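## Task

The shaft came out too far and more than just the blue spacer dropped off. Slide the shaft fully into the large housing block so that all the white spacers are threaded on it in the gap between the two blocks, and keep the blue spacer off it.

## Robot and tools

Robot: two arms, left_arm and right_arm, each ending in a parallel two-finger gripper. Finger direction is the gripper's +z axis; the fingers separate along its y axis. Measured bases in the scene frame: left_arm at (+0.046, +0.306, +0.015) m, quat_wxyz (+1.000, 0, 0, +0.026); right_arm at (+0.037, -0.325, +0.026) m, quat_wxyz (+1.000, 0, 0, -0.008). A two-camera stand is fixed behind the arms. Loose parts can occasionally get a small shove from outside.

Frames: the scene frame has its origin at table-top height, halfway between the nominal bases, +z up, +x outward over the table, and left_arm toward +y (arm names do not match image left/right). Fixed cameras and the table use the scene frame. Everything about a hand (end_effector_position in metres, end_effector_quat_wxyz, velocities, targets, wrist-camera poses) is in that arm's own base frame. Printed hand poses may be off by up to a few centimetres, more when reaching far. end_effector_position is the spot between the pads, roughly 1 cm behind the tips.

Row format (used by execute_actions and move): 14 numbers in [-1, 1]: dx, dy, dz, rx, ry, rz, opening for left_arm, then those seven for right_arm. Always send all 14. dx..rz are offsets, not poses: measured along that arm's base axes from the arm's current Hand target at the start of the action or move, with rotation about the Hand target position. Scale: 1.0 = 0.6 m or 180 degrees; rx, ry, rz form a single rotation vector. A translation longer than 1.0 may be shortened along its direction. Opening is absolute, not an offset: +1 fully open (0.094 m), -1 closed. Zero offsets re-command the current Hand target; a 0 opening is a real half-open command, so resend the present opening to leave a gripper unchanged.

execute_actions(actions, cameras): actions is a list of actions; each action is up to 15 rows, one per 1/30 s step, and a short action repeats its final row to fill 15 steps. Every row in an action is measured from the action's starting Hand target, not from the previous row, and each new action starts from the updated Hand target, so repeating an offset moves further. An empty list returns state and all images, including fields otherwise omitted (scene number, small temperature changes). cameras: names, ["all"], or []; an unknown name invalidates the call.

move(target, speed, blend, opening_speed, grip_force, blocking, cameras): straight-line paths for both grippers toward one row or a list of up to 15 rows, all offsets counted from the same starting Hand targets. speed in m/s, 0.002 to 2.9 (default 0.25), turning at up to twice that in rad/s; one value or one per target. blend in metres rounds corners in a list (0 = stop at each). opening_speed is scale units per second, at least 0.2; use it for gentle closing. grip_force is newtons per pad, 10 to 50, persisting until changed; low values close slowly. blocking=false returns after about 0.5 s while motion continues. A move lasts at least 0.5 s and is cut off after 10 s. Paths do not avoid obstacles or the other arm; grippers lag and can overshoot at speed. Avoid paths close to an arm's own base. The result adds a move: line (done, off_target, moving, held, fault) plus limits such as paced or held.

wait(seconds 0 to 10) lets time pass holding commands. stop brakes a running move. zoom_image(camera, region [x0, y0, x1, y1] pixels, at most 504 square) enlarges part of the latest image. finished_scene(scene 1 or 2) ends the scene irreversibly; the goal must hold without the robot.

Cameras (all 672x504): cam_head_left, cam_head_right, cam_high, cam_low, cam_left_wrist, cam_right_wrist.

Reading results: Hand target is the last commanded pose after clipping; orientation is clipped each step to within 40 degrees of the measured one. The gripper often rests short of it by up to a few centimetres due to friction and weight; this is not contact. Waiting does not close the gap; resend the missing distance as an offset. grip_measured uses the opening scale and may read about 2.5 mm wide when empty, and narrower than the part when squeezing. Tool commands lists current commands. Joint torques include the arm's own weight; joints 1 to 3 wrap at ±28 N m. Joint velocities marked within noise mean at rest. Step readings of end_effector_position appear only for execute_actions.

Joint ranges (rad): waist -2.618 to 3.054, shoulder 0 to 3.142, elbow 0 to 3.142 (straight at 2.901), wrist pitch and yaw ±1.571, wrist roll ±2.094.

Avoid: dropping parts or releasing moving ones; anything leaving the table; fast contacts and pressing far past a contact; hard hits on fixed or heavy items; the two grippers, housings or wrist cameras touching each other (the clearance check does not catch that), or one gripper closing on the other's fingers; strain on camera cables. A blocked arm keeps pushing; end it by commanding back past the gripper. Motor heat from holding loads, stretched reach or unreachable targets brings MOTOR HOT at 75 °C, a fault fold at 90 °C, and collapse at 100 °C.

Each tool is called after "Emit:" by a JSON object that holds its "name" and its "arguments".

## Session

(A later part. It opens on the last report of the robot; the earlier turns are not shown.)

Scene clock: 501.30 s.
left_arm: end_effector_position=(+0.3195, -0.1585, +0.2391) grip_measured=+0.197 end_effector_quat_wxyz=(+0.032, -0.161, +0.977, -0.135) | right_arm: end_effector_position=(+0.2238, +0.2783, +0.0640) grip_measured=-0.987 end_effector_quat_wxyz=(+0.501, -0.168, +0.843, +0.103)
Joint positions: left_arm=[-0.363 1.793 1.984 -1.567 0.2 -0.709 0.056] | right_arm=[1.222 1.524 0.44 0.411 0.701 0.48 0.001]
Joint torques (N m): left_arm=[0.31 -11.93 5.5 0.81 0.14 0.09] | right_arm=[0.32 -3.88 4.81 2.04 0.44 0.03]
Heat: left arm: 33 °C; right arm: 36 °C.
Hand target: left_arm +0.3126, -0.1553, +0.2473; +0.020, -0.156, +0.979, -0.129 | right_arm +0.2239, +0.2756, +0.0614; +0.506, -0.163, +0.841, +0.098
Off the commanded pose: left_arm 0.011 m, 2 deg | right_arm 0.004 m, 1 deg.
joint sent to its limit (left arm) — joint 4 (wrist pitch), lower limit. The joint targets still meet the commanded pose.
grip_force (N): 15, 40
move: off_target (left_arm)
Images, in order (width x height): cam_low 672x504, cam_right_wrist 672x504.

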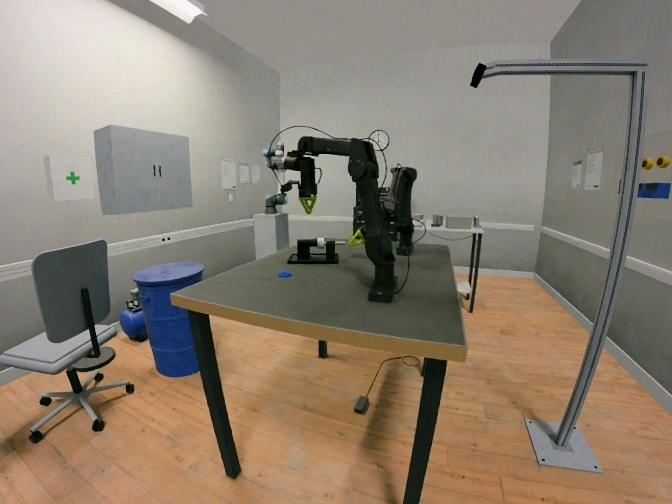

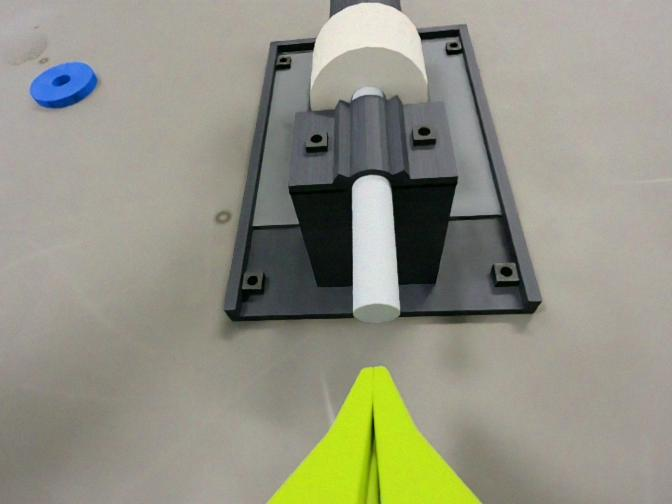

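Emit:
{"name": "move", "arguments": {"target": [[0, 0, 0, 0, 0, 0, 0.2, 0.022, 0.0075, 0, 0, 0, 0, -1.0], [0, 0, 0, 0, 0, 0, 0.2, 0.05, 0.018, 0.008, 0, 0, 0, -1.0]], "speed": [0.08, 0.02], "blend": [0.003, 0], "cameras": ["cam_right_wrist", "cam_low"]}}

Emit:
{"name": "zoom_image", "arguments": {"camera": "cam_low", "region": [330, 228, 370, 254]}}

Scene clock: 503.60 s.
left_arm: end_effector_position=(+0.3195, -0.1585, +0.2391) grip_measured=+0.197 end_effector_quat_wxyz=(+0.032, -0.161, +0.977, -0.135) | right_arm: end_effector_position=(+0.2465, +0.2751, +0.0568) grip_measured=-0.987 end_effector_quat_wxyz=(+0.497, -0.172, +0.847, +0.084)
Joint positions: left_arm=[-0.363 1.793 1.984 -1.567 0.2 -0.709 0.056] | right_arm=[1.138 1.583 0.47 0.446 0.651 0.412 0.001]
Joint torques (N m): left_arm=[0.32 -11.92 5.52 0.81 0.14 0.09] | right_arm=[-0.65 -4.34 8.21 2.06 0.13 -0.06]
Heat: left arm: 33 °C; right arm: 36 °C.
Hand target: left_arm +0.3126, -0.1553, +0.2473; +0.020, -0.156, +0.979, -0.129 | right_arm +0.2538, +0.2864, +0.0663; +0.506, -0.163, +0.841, +0.098
Off the commanded pose: left_arm 0.011 m, 2 deg | right_arm 0.016 m, 2 deg.
joint sent to its limit (left arm) — joint 4 (wrist pitch), lower limit. The joint targets still meet the commanded pose.
grip_force (N): 15, 40
move: off_target (left_arm, right_arm)
Images, in order (width x height): cam_low 672x504, cam_right_wrist 672x504.

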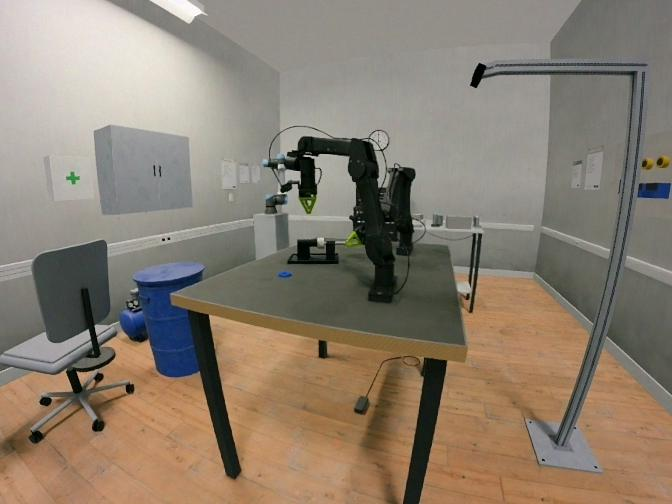

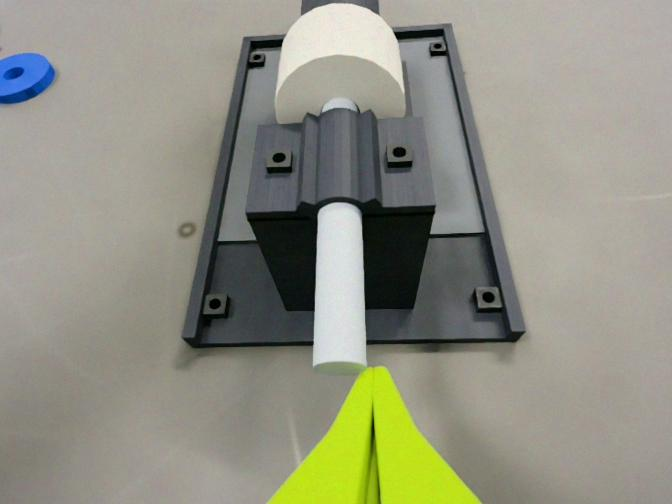

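Scaled by 12.600 from the camera's 672x504 image, which has a finer 960x720 frame.

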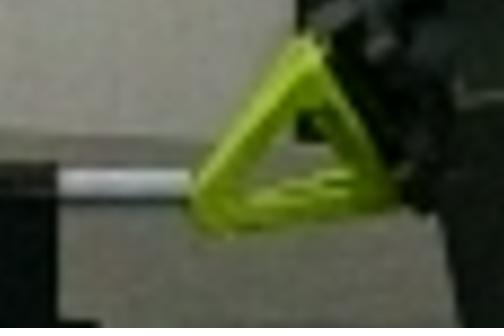

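Emit:
{"name": "move", "arguments": {"target": [[0, 0, 0, 0, 0, 0, 0.2, -0.039, -0.0147, 0, 0, 0, 0, -1.0], [0, 0, 0, 0, 0, 0, 0.2, -0.039, -0.0147, 0.055, 0, 0, 0, -0.4], [0, 0, 0, 0, 0, 0, 0.2, 0.0295, 0.0132, 0.055, 0, 0, 0, -0.4]], "speed": [0.1, 0.12, 0.12], "blend": [0.005, 0.005, 0], "cameras": ["cam_right_wrist", "cam_low"]}}

Scene clock: 509.40 s.
left_arm: end_effector_position=(+0.3195, -0.1585, +0.2391) grip_measured=+0.197 end_effector_quat_wxyz=(+0.032, -0.161, +0.977, -0.135) | right_arm: end_effector_position=(+0.2643, +0.2838, +0.0887) grip_measured=-0.402 end_effector_quat_wxyz=(+0.495, -0.172, +0.847, +0.084)
Joint positions: left_arm=[-0.363 1.793 1.984 -1.567 0.2 -0.709 0.056] | right_arm=[1.088 1.521 0.584 0.289 0.61 0.378 0.028]
Joint torques (N m): left_arm=[0.32 -11.95 5.52 0.82 0.14 0.09] | right_arm=[-0.5 -4.44 8.81 2.09 0.14 -0.05]
Heat: left arm: 33 °C; right arm: 36 °C.
Hand target: left_arm +0.3126, -0.1553, +0.2473; +0.020, -0.156, +0.979, -0.129 | right_arm +0.2715, +0.2943, +0.0992; +0.506, -0.163, +0.841, +0.098
Off the commanded pose: left_arm 0.011 m, 2 deg | right_arm 0.017 m, 2 deg.
joint sent to its limit (left arm) — joint 4 (wrist pitch), lower limit. The joint targets still meet the commanded pose.
grip_force (N): 15, 40
move: off_target (left_arm, right_arm); blend cut to 0 m at target 2; target 2's new opening was sent with right_arm's hand 0.020 m and 3 deg from that target
Images, in order (width x height): cam_low 672x504, cam_right_wrist 672x504.

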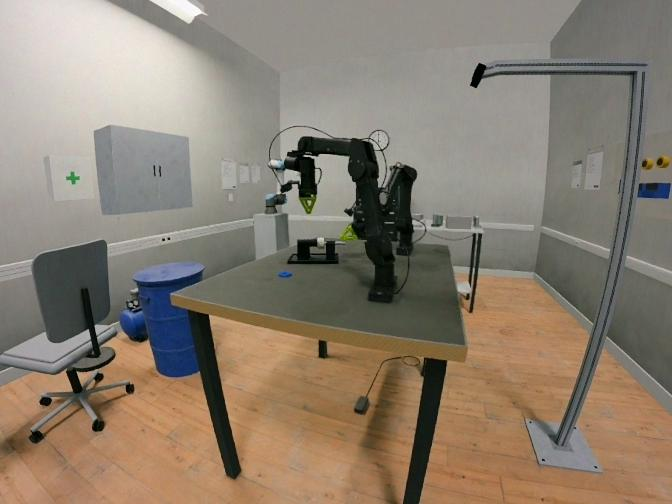

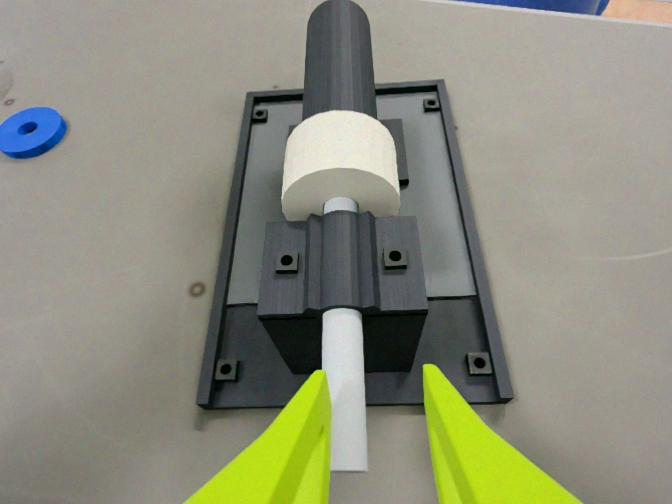

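Emit:
{"name": "execute_actions", "arguments": {"actions": [], "cameras": ["cam_right_wrist","cam_low","cam_high"]}}

Scene clock: 511.63 s.
left_arm: end_effector_position=(+0.3195, -0.1585, +0.2391) grip_measured=+0.197 end_effector_quat_wxyz=(+0.032, -0.161, +0.977, -0.135) | right_arm: end_effector_position=(+0.2643, +0.2839, +0.0888) grip_measured=-0.402 end_effector_quat_wxyz=(+0.495, -0.172, +0.847, +0.085)
Joint positions: left_arm=[-0.363 1.793 1.984 -1.567 0.2 -0.709 0.056] | right_arm=[1.088 1.521 0.584 0.289 0.609 0.378 0.028]
Joint velocities: within noise
Joint torques (N m): left_arm=[0.34 -11.93 5.5 0.81 0.13 0.09] | right_arm=[-0.51 -4.46 8.81 2.1 0.13 -0.05]
Motor temperatures (°C): left_arm=[25 32 33 31 24 23 27] | right_arm=[25 26 31 36 24 25 25]
Heat: left arm: 33 °C; right arm: 36 °C.
Hand target: left_arm +0.3126, -0.1553, +0.2473; +0.020, -0.156, +0.979, -0.129 | right_arm +0.2715, +0.2943, +0.0992; +0.506, -0.163, +0.841, +0.098
Tool commands: left_gripper/opening=+0.2 right_gripper/opening=-0.4
Off the commanded pose: left_arm 0.011 m, 2 deg | right_arm 0.016 m, 2 deg.
grip_force (N): 15, 40
Images, in order (width x height): cam_high 672x504, cam_low 672x504, cam_right_wrist 672x504.

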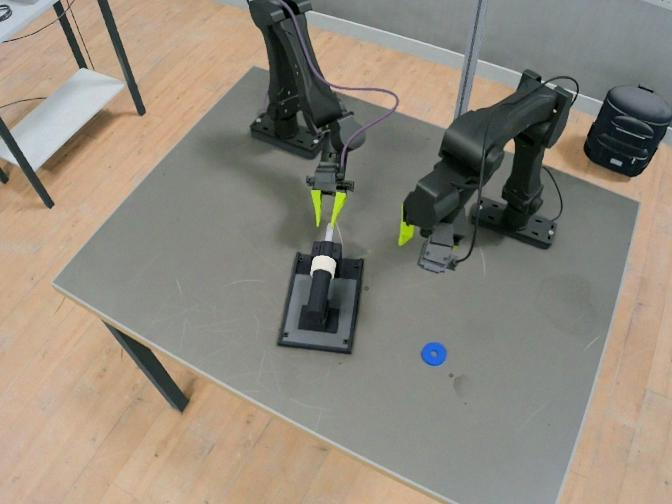

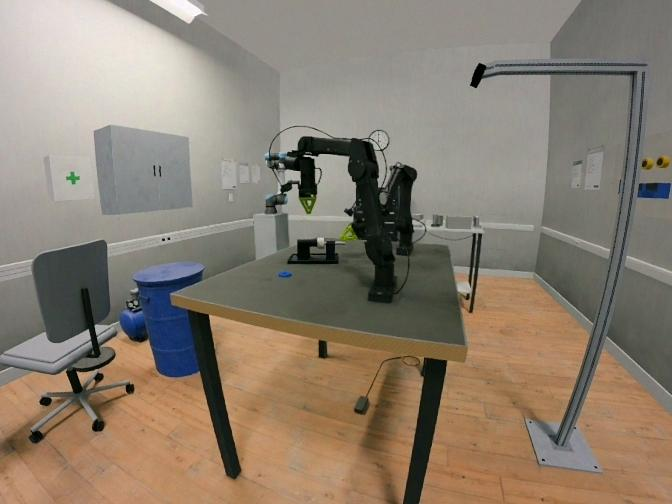

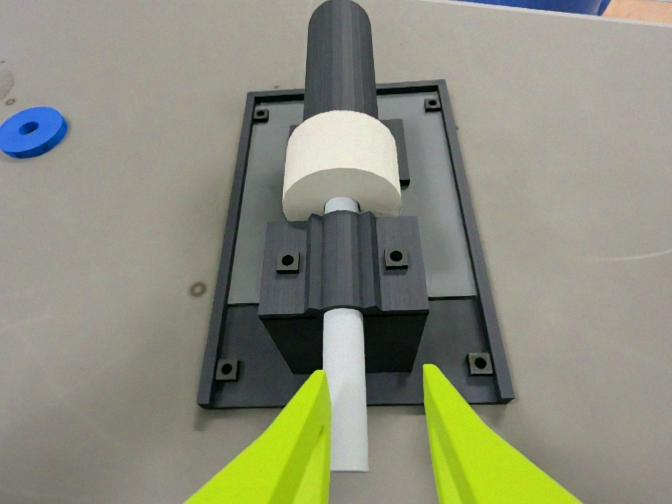

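Emit:
{"name": "zoom_image", "arguments": {"camera": "cam_high", "region": [270, 210, 390, 370]}}

Emit:
{"name": "zoom_image", "arguments": {"camera": "cam_low", "region": [280, 228, 370, 270]}}

Scaled by 3.150 from the camera's 672x504 image, which has a finer 960x720 frame.

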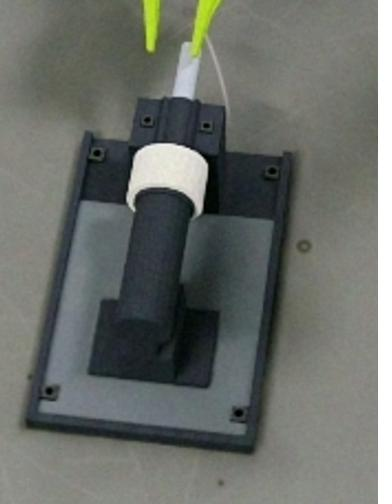

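Scaled by 5.600 from the camera's 672x504 image, which has a finer 960x720 frame.

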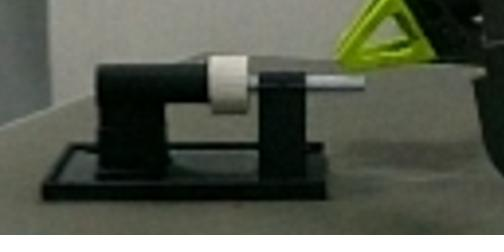

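Emit:
{"name": "move", "arguments": {"target": [[0,0,0,0,0,0,0.2,-0.005,0.0124,0.05,0,0,0,-0.4],[0,0,0,0,0,0,0.2,-0.005,0.0124,0.0,0,0,0,-0.4]], "speed": 0.08, "cameras": ["cam_right_wrist"]}}

Scene clock: 516.70 s.
left_arm: end_effector_position=(+0.3195, -0.1585, +0.2391) grip_measured=+0.197 end_effector_quat_wxyz=(+0.032, -0.161, +0.977, -0.135) | right_arm: end_effector_position=(+0.2699, +0.3014, +0.1026) grip_measured=-0.402 end_effector_quat_wxyz=(+0.503, -0.166, +0.842, +0.099)
Joint positions: left_arm=[-0.363 1.793 1.984 -1.567 0.2 -0.709 0.056] | right_arm=[1.096 1.546 0.651 0.278 0.609 0.385 0.028]
Joint torques (N m): left_arm=[0.32 -11.93 5.49 0.81 0.13 0.09] | right_arm=[0.54 -5.14 5.64 2.11 0.32 0.05]
Heat: left arm: 33 °C; right arm: 36 °C.
Hand target: left_arm +0.3126, -0.1553, +0.2473; +0.020, -0.156, +0.979, -0.129 | right_arm +0.2686, +0.3017, +0.0993; +0.506, -0.163, +0.841, +0.098
Off the commanded pose: left_arm 0.011 m, 2 deg | right_arm 0.004 m, 0 deg.
joint sent to its limit (left arm) — joint 4 (wrist pitch), lower limit. The joint targets still meet the commanded pose.
grip_force (N): 15, 40
move: off_target (left_arm)
Images, in order (width x height): cam_right_wrist 672x504.

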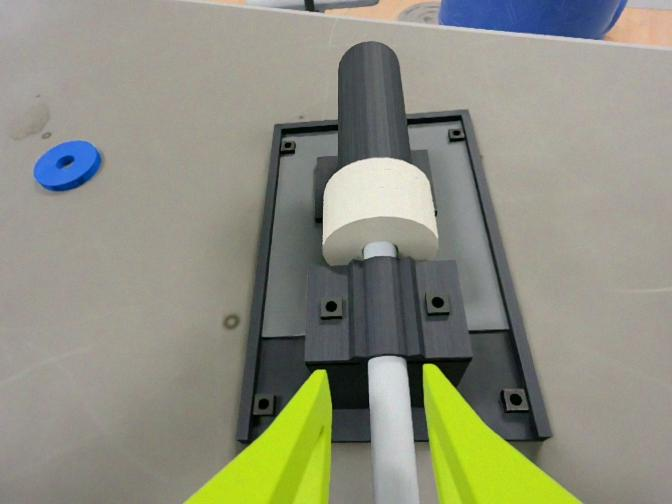

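Emit:
{"name": "move", "arguments": {"target": [[0,0,0,0,0,0,0.2,0.0048,-0.012,0,0,0,0,-0.4],[0,0,0,0,0,0,0.2,0.0048,-0.012,-0.033,0,0,0,-0.4]], "speed": 0.06, "cameras": ["cam_right_wrist"]}}

Scene clock: 519.27 s.
left_arm: end_effector_position=(+0.3195, -0.1585, +0.2391) grip_measured=+0.197 end_effector_quat_wxyz=(+0.032, -0.161, +0.977, -0.135) | right_arm: end_effector_position=(+0.2701, +0.2962, +0.0838) grip_measured=-0.402 end_effector_quat_wxyz=(+0.506, -0.164, +0.841, +0.099)
Joint positions: left_arm=[-0.363 1.793 1.984 -1.567 0.2 -0.709 0.056] | right_arm=[1.089 1.593 0.591 0.394 0.609 0.379 0.028]
Joint torques (N m): left_arm=[0.32 -11.95 5.52 0.81 0.14 0.08] | right_arm=[-0.57 -5.14 5.26 2.13 0.13 -0.05]
Heat: left arm: 33 °C; right arm: 36 °C.
Hand target: left_arm +0.3126, -0.1553, +0.2473; +0.020, -0.156, +0.979, -0.129 | right_arm +0.2714, +0.2946, +0.0795; +0.506, -0.163, +0.841, +0.098
Off the commanded pose: left_arm 0.011 m, 2 deg | right_arm 0.005 m, 0 deg.
joint sent to its limit (left arm) — joint 4 (wrist pitch), lower limit. The joint targets still meet the commanded pose.
grip_force (N): 15, 40
move: off_target (left_arm)
Images, in order (width x height): cam_right_wrist 672x504.

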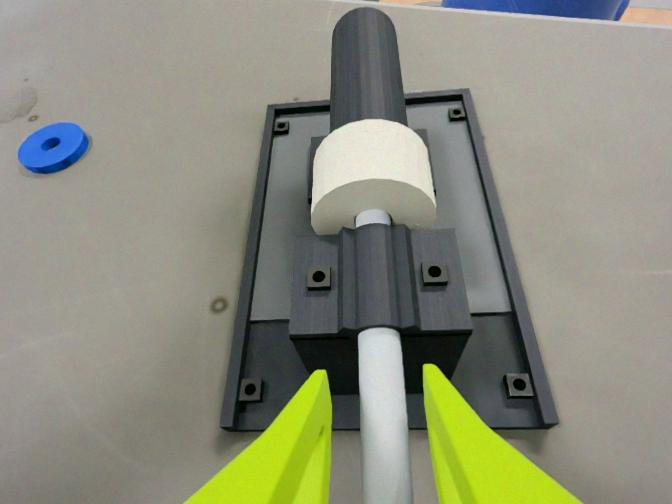

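Emit:
{"name": "move", "arguments": {"target": [0,0,0,0,0,0,0.2,0.003,-0.001,-0.030,0,0,0,-0.4], "speed": 0.05, "cameras": ["cam_right_wrist","cam_low"]}}

Scene clock: 520.90 s.
left_arm: end_effector_position=(+0.3195, -0.1585, +0.2391) grip_measured=+0.197 end_effector_quat_wxyz=(+0.032, -0.161, +0.977, -0.135) | right_arm: end_effector_position=(+0.2722, +0.2964, +0.0669) grip_measured=-0.402 end_effector_quat_wxyz=(+0.507, -0.163, +0.840, +0.099)
Joint positions: left_arm=[-0.363 1.793 1.984 -1.567 0.2 -0.709 0.056] | right_arm=[1.083 1.662 0.564 0.497 0.605 0.374 0.028]
Joint torques (N m): left_arm=[0.32 -11.93 5.5 0.81 0.14 0.09] | right_arm=[-0.64 -5.26 4.81 2.15 0.12 -0.05]
Heat: left arm: 33 °C; right arm: 36 °C.
Hand target: left_arm +0.3126, -0.1553, +0.2473; +0.020, -0.156, +0.979, -0.129 | right_arm +0.2733, +0.2940, +0.0615; +0.506, -0.163, +0.841, +0.098
Off the commanded pose: left_arm 0.011 m, 2 deg | right_arm 0.006 m, 0 deg.
joint sent to its limit (left arm) — joint 4 (wrist pitch), lower limit. The joint targets still meet the commanded pose.
grip_force (N): 15, 40
move: off_target (left_arm)
Images, in order (width x height): cam_low 672x504, cam_right_wrist 672x504.

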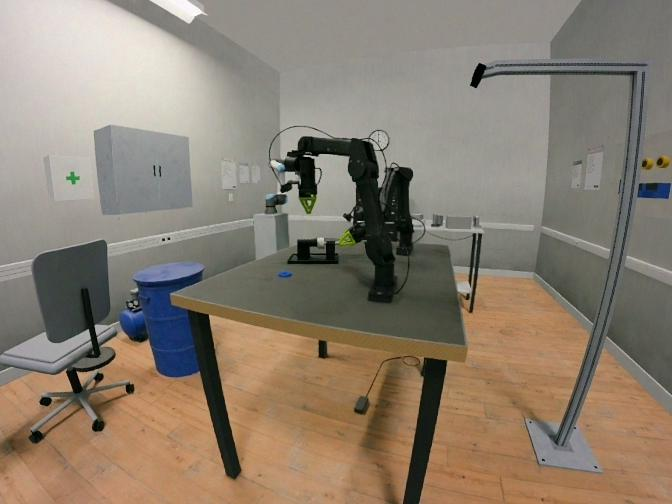

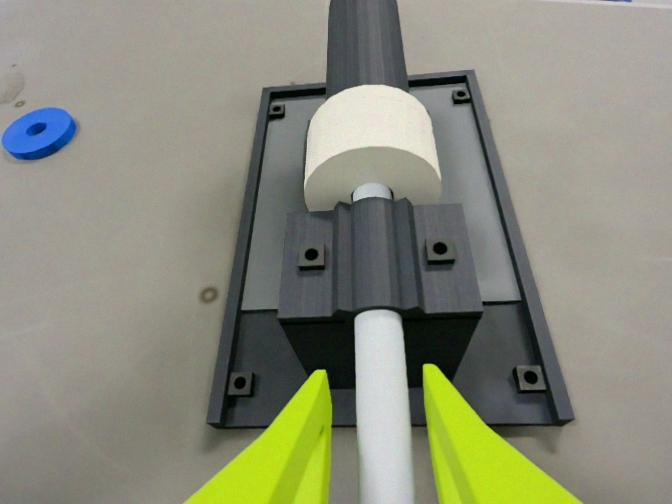

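Emit:
{"name": "zoom_image", "arguments": {"camera": "cam_low", "region": [300, 228, 370, 270]}}

Scaled by 7.200 from the camera's 672x504 image, which has a finer 960x720 frame.

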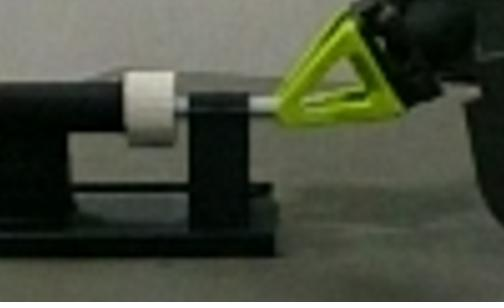

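Emit:
{"name": "move", "arguments": {"target": [0,0,0,0,0,0,0.2,0,-0.0005,-0.0040,0,0,0,-0.4], "speed": 0.05, "cameras": ["cam_right_wrist"]}}

Scene clock: 523.23 s.
left_arm: end_effector_position=(+0.3195, -0.1585, +0.2391) grip_measured=+0.197 end_effector_quat_wxyz=(+0.032, -0.161, +0.977, -0.135) | right_arm: end_effector_position=(+0.2727, +0.2975, +0.0664) grip_measured=-0.402 end_effector_quat_wxyz=(+0.509, -0.162, +0.839, +0.101)
Joint positions: left_arm=[-0.363 1.793 1.984 -1.567 0.2 -0.709 0.056] | right_arm=[1.083 1.67 0.564 0.51 0.604 0.374 0.028]
Joint torques (N m): left_arm=[0.34 -11.95 5.5 0.81 0.14 0.09] | right_arm=[-0.68 -5.22 4.45 2.15 0.11 -0.05]
Heat: left arm: 33 °C; right arm: 36 °C.
Hand target: left_arm +0.3126, -0.1553, +0.2473; +0.020, -0.156, +0.979, -0.129 | right_arm +0.2733, +0.2937, +0.0592; +0.506, -0.163, +0.841, +0.098
Off the commanded pose: left_arm 0.011 m, 2 deg | right_arm 0.008 m, 1 deg.
joint sent to its limit (left arm) — joint 4 (wrist pitch), lower limit. The joint targets still meet the commanded pose.
grip_force (N): 15, 40
move: off_target (left_arm)
Images, in order (width x height): cam_right_wrist 672x504.

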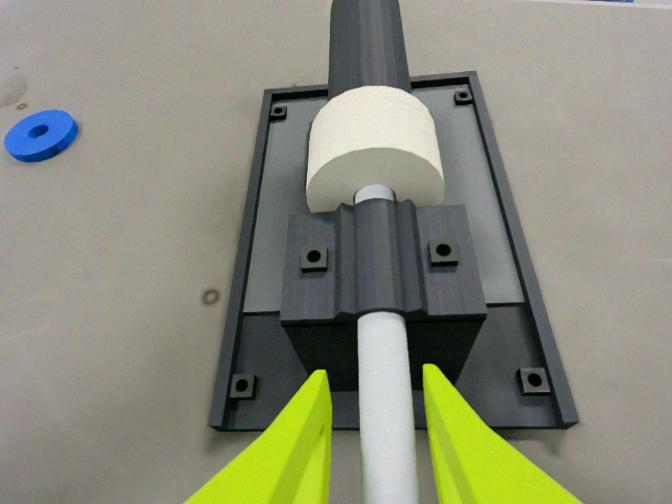

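Emit:
{"name": "move", "arguments": {"target": [0,0,0,0,0,0,0.2,0.0004,-0.0016,-0.001,0,0,0,-0.82], "speed": 0.05, "opening_speed": 0.3, "cameras": ["cam_right_wrist"]}}

Scene clock: 525.13 s.
left_arm: end_effector_position=(+0.3195, -0.1585, +0.2391) grip_measured=+0.197 end_effector_quat_wxyz=(+0.032, -0.161, +0.977, -0.135) | right_arm: end_effector_position=(+0.2725, +0.2954, +0.0645) grip_measured=-0.703 end_effector_quat_wxyz=(+0.508, -0.163, +0.840, +0.100)
Joint positions: left_arm=[-0.363 1.793 1.984 -1.567 0.2 -0.709 0.056] | right_arm=[1.08 1.67 0.556 0.515 0.602 0.372 0.014]
Joint torques (N m): left_arm=[0.32 -11.93 5.52 0.81 0.14 0.08] | right_arm=[-0.64 -5.15 4.71 2.15 0.11 -0.05]
Heat: left arm: 33 °C; right arm: 36 °C.
Hand target: left_arm +0.3126, -0.1553, +0.2473; +0.020, -0.156, +0.979, -0.129 | right_arm +0.2734, +0.2927, +0.0584; +0.506, -0.163, +0.841, +0.098
Off the commanded pose: left_arm 0.011 m, 2 deg | right_arm 0.007 m, 0 deg.
joint sent to its limit (left arm) — joint 4 (wrist pitch), lower limit. The joint targets still meet the commanded pose.
grip_force (N): 15, 40
move: off_target (left_arm)
Images, in order (width x height): cam_right_wrist 672x504.

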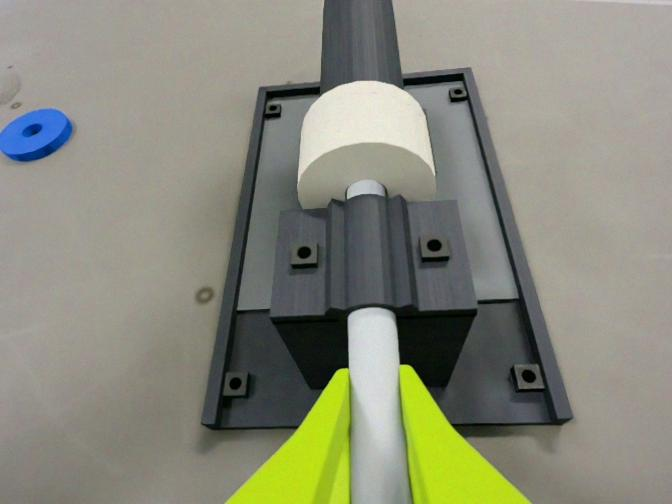

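Emit:
{"name": "move", "arguments": {"target": [[0,0,0,0,0,0,0.2,0.0125,0.0047,0.0067,0.026,0.0104,0,-0.82],[0,0,0,0,0,0,0.2,0.0187,0.0070,0.010,-0.026,-0.0104,0,-0.82],[0,0,0,0,0,0,0.2,0.0187,0.0070,0.010,0.026,0.0104,0,-0.82],[0,0,0,0,0,0,0.2,0.0187,0.0070,0.010,-0.026,-0.0104,0,-0.82],[0,0,0,0,0,0,0.2,0.0187,0.0070,0.010,0,0,0,-0.82]], "speed": 0.08, "blend": [0.03,0.03,0.03,0.03,0], "cameras": ["cam_right_wrist"]}}

Scene clock: 531.43 s.
left_arm: end_effector_position=(+0.3195, -0.1585, +0.2391) grip_measured=+0.197 end_effector_quat_wxyz=(+0.032, -0.161, +0.977, -0.135) | right_arm: end_effector_position=(+0.2735, +0.2946, +0.0642) grip_measured=-0.703 end_effector_quat_wxyz=(+0.507, -0.168, +0.840, +0.094)
Joint positions: left_arm=[-0.363 1.793 1.984 -1.567 0.2 -0.709 0.056] | right_arm=[1.077 1.67 0.561 0.505 0.603 0.358 0.014]
Joint torques (N m): left_arm=[0.32 -11.95 5.5 0.81 0.14 0.08] | right_arm=[-2.61 -4.66 7.49 2 -0.12 -0.12]
Heat: left arm: 33 °C; right arm: 36 °C.
Hand target: left_arm +0.3126, -0.1553, +0.2473; +0.020, -0.156, +0.979, -0.129 | right_arm +0.2847, +0.2969, +0.0646; +0.506, -0.163, +0.841, +0.098
Off the commanded pose: left_arm 0.011 m, 2 deg | right_arm 0.011 m, 1 deg.
joint sent to its limit (left arm) — joint 4 (wrist pitch), lower limit. The joint targets still meet the commanded pose.
grip_force (N): 15, 40
move: off_target (left_arm, right_arm); blend cut to 0.022 m at target 1, 0.022 m at target 4
Images, in order (width x height): cam_right_wrist 672x504.

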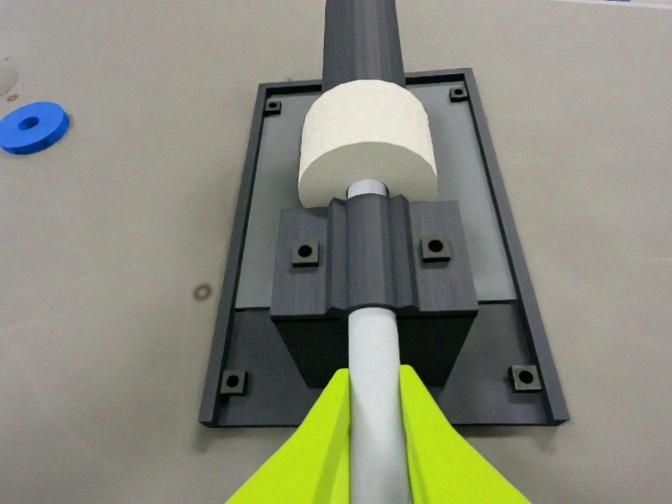

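Emit:
{"name": "move", "arguments": {"target": [[0,0,0,0,0,0,0.2,0.0109,0.0041,0.0058,0.026,0.0104,0,-0.82],[0,0,0,0,0,0,0.2,0.0109,0.0041,0.0058,-0.026,-0.0104,0,-0.82],[0,0,0,0,0,0,0.2,0.0125,0.0047,0.0067,0.026,0.0104,0,-0.82],[0,0,0,0,0,0,0.2,0.0125,0.0047,0.0067,-0.026,-0.0104,0,-0.82],[0,0,0,0,0,0,0.2,0.0125,0.0047,0.0067,0,0,0,-0.82]], "speed": 0.08, "blend": [0.02,0.02,0.02,0.02,0], "cameras": ["cam_right_wrist"]}}

Scene clock: 537.23 s.
left_arm: end_effector_position=(+0.3195, -0.1585, +0.2391) grip_measured=+0.197 end_effector_quat_wxyz=(+0.032, -0.161, +0.977, -0.135) | right_arm: end_effector_position=(+0.2740, +0.2947, +0.0644) grip_measured=-0.703 end_effector_quat_wxyz=(+0.498, -0.173, +0.845, +0.091)
Joint positions: left_arm=[-0.363 1.793 1.984 -1.567 0.2 -0.709 0.056] | right_arm=[1.07 1.659 0.577 0.457 0.588 0.359 0.014]
Joint torques (N m): left_arm=[0.32 -11.93 5.5 0.81 0.13 0.09] | right_arm=[-3.45 -3.56 8.43 2.29 -0.11 -0.26]
Heat: left arm: 33 °C; right arm: 37 °C.
Hand target: left_arm +0.3126, -0.1553, +0.2473; +0.020, -0.156, +0.979, -0.129 | right_arm +0.2922, +0.2997, +0.0686; +0.506, -0.163, +0.841, +0.099
Off the commanded pose: left_arm 0.011 m, 2 deg | right_arm 0.019 m, 2 deg.
joint sent to its limit (left arm) — joint 4 (wrist pitch), lower limit. The joint targets still meet the commanded pose.
grip_force (N): 15, 40
move: off_target (left_arm, right_arm)
Images, in order (width x height): cam_right_wrist 672x504.

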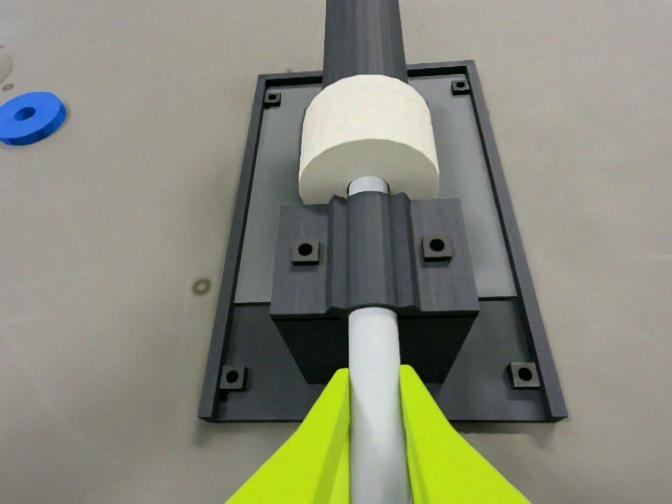

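Emit:
{"name": "move", "arguments": {"target": [0,0,0,0,0,0,0.2,-0.0242,-0.0091,-0.0143,0,0,0,-0.82], "speed": 0.04, "cameras": []}}

Scene clock: 538.93 s.
left_arm: end_effector_position=(+0.3195, -0.1585, +0.2391) grip_measured=+0.197 end_effector_quat_wxyz=(+0.032, -0.161, +0.977, -0.135) | right_arm: end_effector_position=(+0.2736, +0.2947, +0.0646) grip_measured=-0.703 end_effector_quat_wxyz=(+0.503, -0.165, +0.843, +0.100)
Joint positions: left_arm=[-0.363 1.793 1.984 -1.567 0.2 -0.709 0.056] | right_arm=[1.071 1.662 0.563 0.492 0.588 0.37 0.014]
Joint torques (N m): left_arm=[0.32 -11.93 5.5 0.81 0.14 0.09] | right_arm=[-0.81 -3.97 5.35 2.32 0.17 -0.11]
Heat: left arm: 33 °C; right arm: 37 °C.
Hand target: left_arm +0.3126, -0.1553, +0.2473; +0.020, -0.156, +0.979, -0.129 | right_arm +0.2777, +0.2943, +0.0600; +0.506, -0.163, +0.841, +0.098
Off the commanded pose: left_arm 0.011 m, 2 deg | right_arm 0.006 m, 0 deg.
joint sent to its limit (left arm) — joint 4 (wrist pitch), lower limit. The joint targets still meet the commanded pose.
grip_force (N): 15, 40
move: off_target (left_arm)
No camera images: "cameras" was empty.

Emit:
{"name": "move", "arguments": {"target": [0,0,0,0,0,0,0.2,0,0,0,0,0,0,-0.4], "speed": 0.05, "opening_speed": 0.4, "cameras": ["cam_right_wrist"]}}

Scene clock: 540.47 s.
left_arm: end_effector_position=(+0.3195, -0.1585, +0.2391) grip_measured=+0.197 end_effector_quat_wxyz=(+0.032, -0.161, +0.977, -0.135) | right_arm: end_effector_position=(+0.2751, +0.2955, +0.0628) grip_measured=-0.402 end_effector_quat_wxyz=(+0.504, -0.166, +0.842, +0.099)
Joint positions: left_arm=[-0.363 1.793 1.984 -1.567 0.2 -0.709 0.056] | right_arm=[1.069 1.677 0.563 0.512 0.588 0.364 0.028]
Joint torques (N m): left_arm=[0.32 -11.93 5.5 0.81 0.14 0.09] | right_arm=[-0.64 -5.3 5.31 2.14 0.18 -0.05]
Heat: left arm: 33 °C; right arm: 37 °C.
Hand target: left_arm +0.3126, -0.1553, +0.2473; +0.020, -0.156, +0.979, -0.129 | right_arm +0.2777, +0.2943, +0.0600; +0.506, -0.163, +0.841, +0.098
Off the commanded pose: left_arm 0.011 m, 2 deg | right_arm 0.004 m, 0 deg.
joint sent to its limit (left arm) — joint 4 (wrist pitch), lower limit. The joint targets still meet the commanded pose.
grip_force (N): 15, 40
move: off_target (left_arm)
Images, in order (width x height): cam_right_wrist 672x504.

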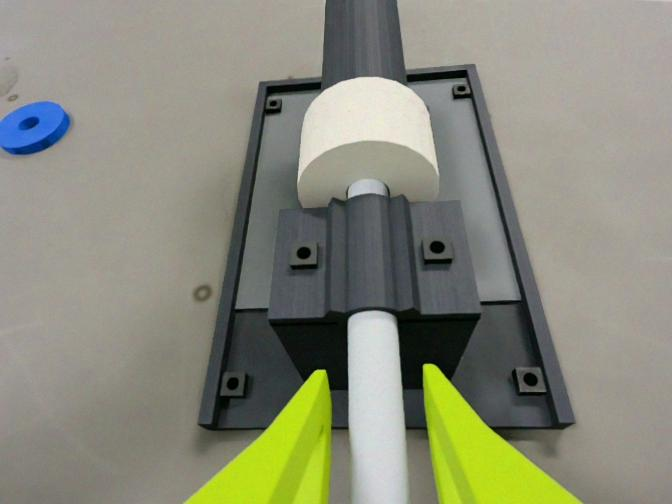

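Emit:
{"name": "move", "arguments": {"target": [0,0,0,0,0,0,0.2,-0.006,-0.002,0.15,0,0,0,-0.3], "speed": 0.12, "cameras": ["cam_right_wrist","cam_high","cam_low","cam_head_left"]}}

Scene clock: 542.40 s.
left_arm: end_effector_position=(+0.3195, -0.1585, +0.2391) grip_measured=+0.197 end_effector_quat_wxyz=(+0.032, -0.161, +0.977, -0.135) | right_arm: end_effector_position=(+0.2707, +0.2876, +0.1284) grip_measured=-0.302 end_effector_quat_wxyz=(+0.490, -0.177, +0.849, +0.082)
Joint positions: left_arm=[-0.363 1.793 1.984 -1.567 0.2 -0.709 0.056] | right_arm=[1.069 1.435 0.709 0.073 0.588 0.362 0.033]
Joint torques (N m): left_arm=[0.32 -11.93 5.5 0.81 0.14 0.09] | right_arm=[0.05 -8.03 9.33 1.82 0.25 0.04]
Heat: left arm: 33 °C; right arm: 37 °C.
Hand target: left_arm +0.3126, -0.1553, +0.2473; +0.020, -0.156, +0.979, -0.129 | right_arm +0.2741, +0.2931, +0.1499; +0.506, -0.163, +0.841, +0.098
Off the commanded pose: left_arm 0.011 m, 2 deg | right_arm 0.023 m, 3 deg.
joint sent to its limit (left arm) — joint 4 (wrist pitch), lower limit. The joint targets still meet the commanded pose.
grip_force (N): 15, 40
move: off_target (left_arm, right_arm)
Images, in order (width x height): cam_head_left 672x504, cam_high 672x504, cam_low 672x504, cam_right_wrist 672x504.

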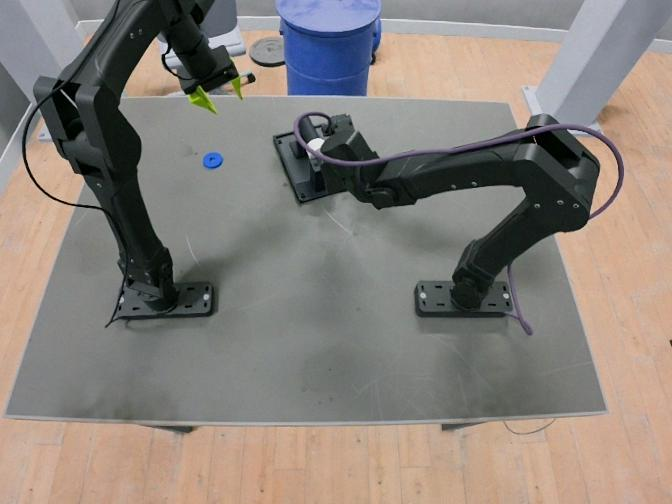

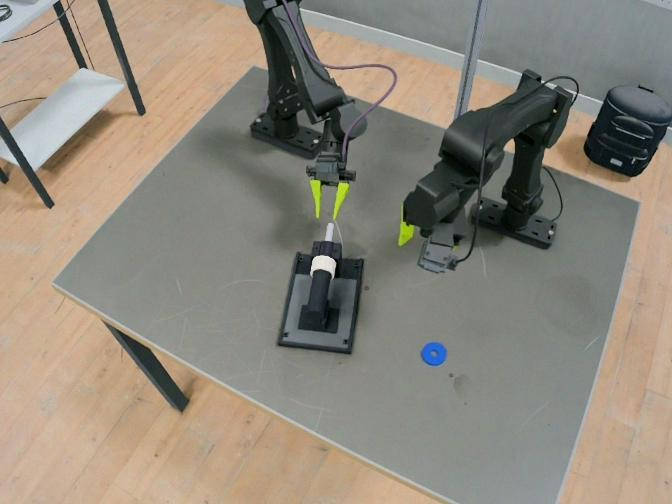

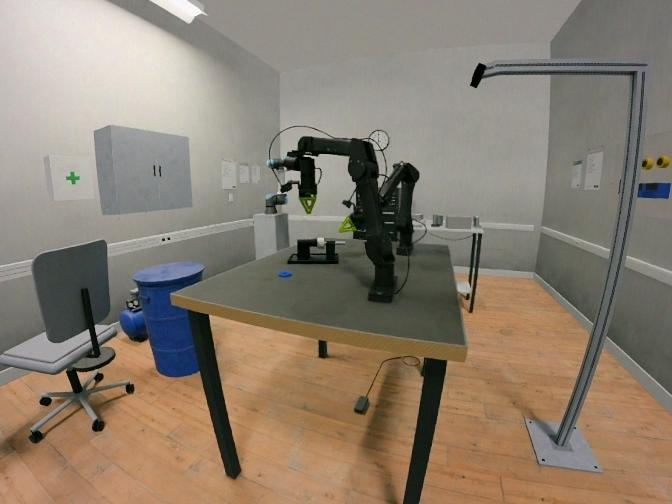

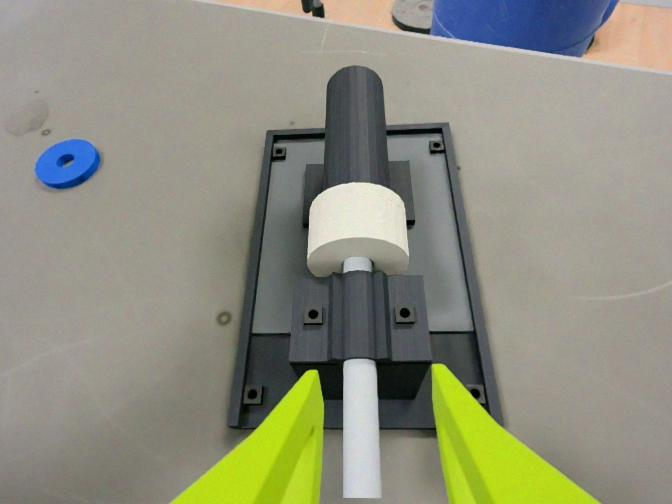

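Emit:
{"name": "finished_scene", "arguments": {"scene": 1}}

The scene is finished: the task was done.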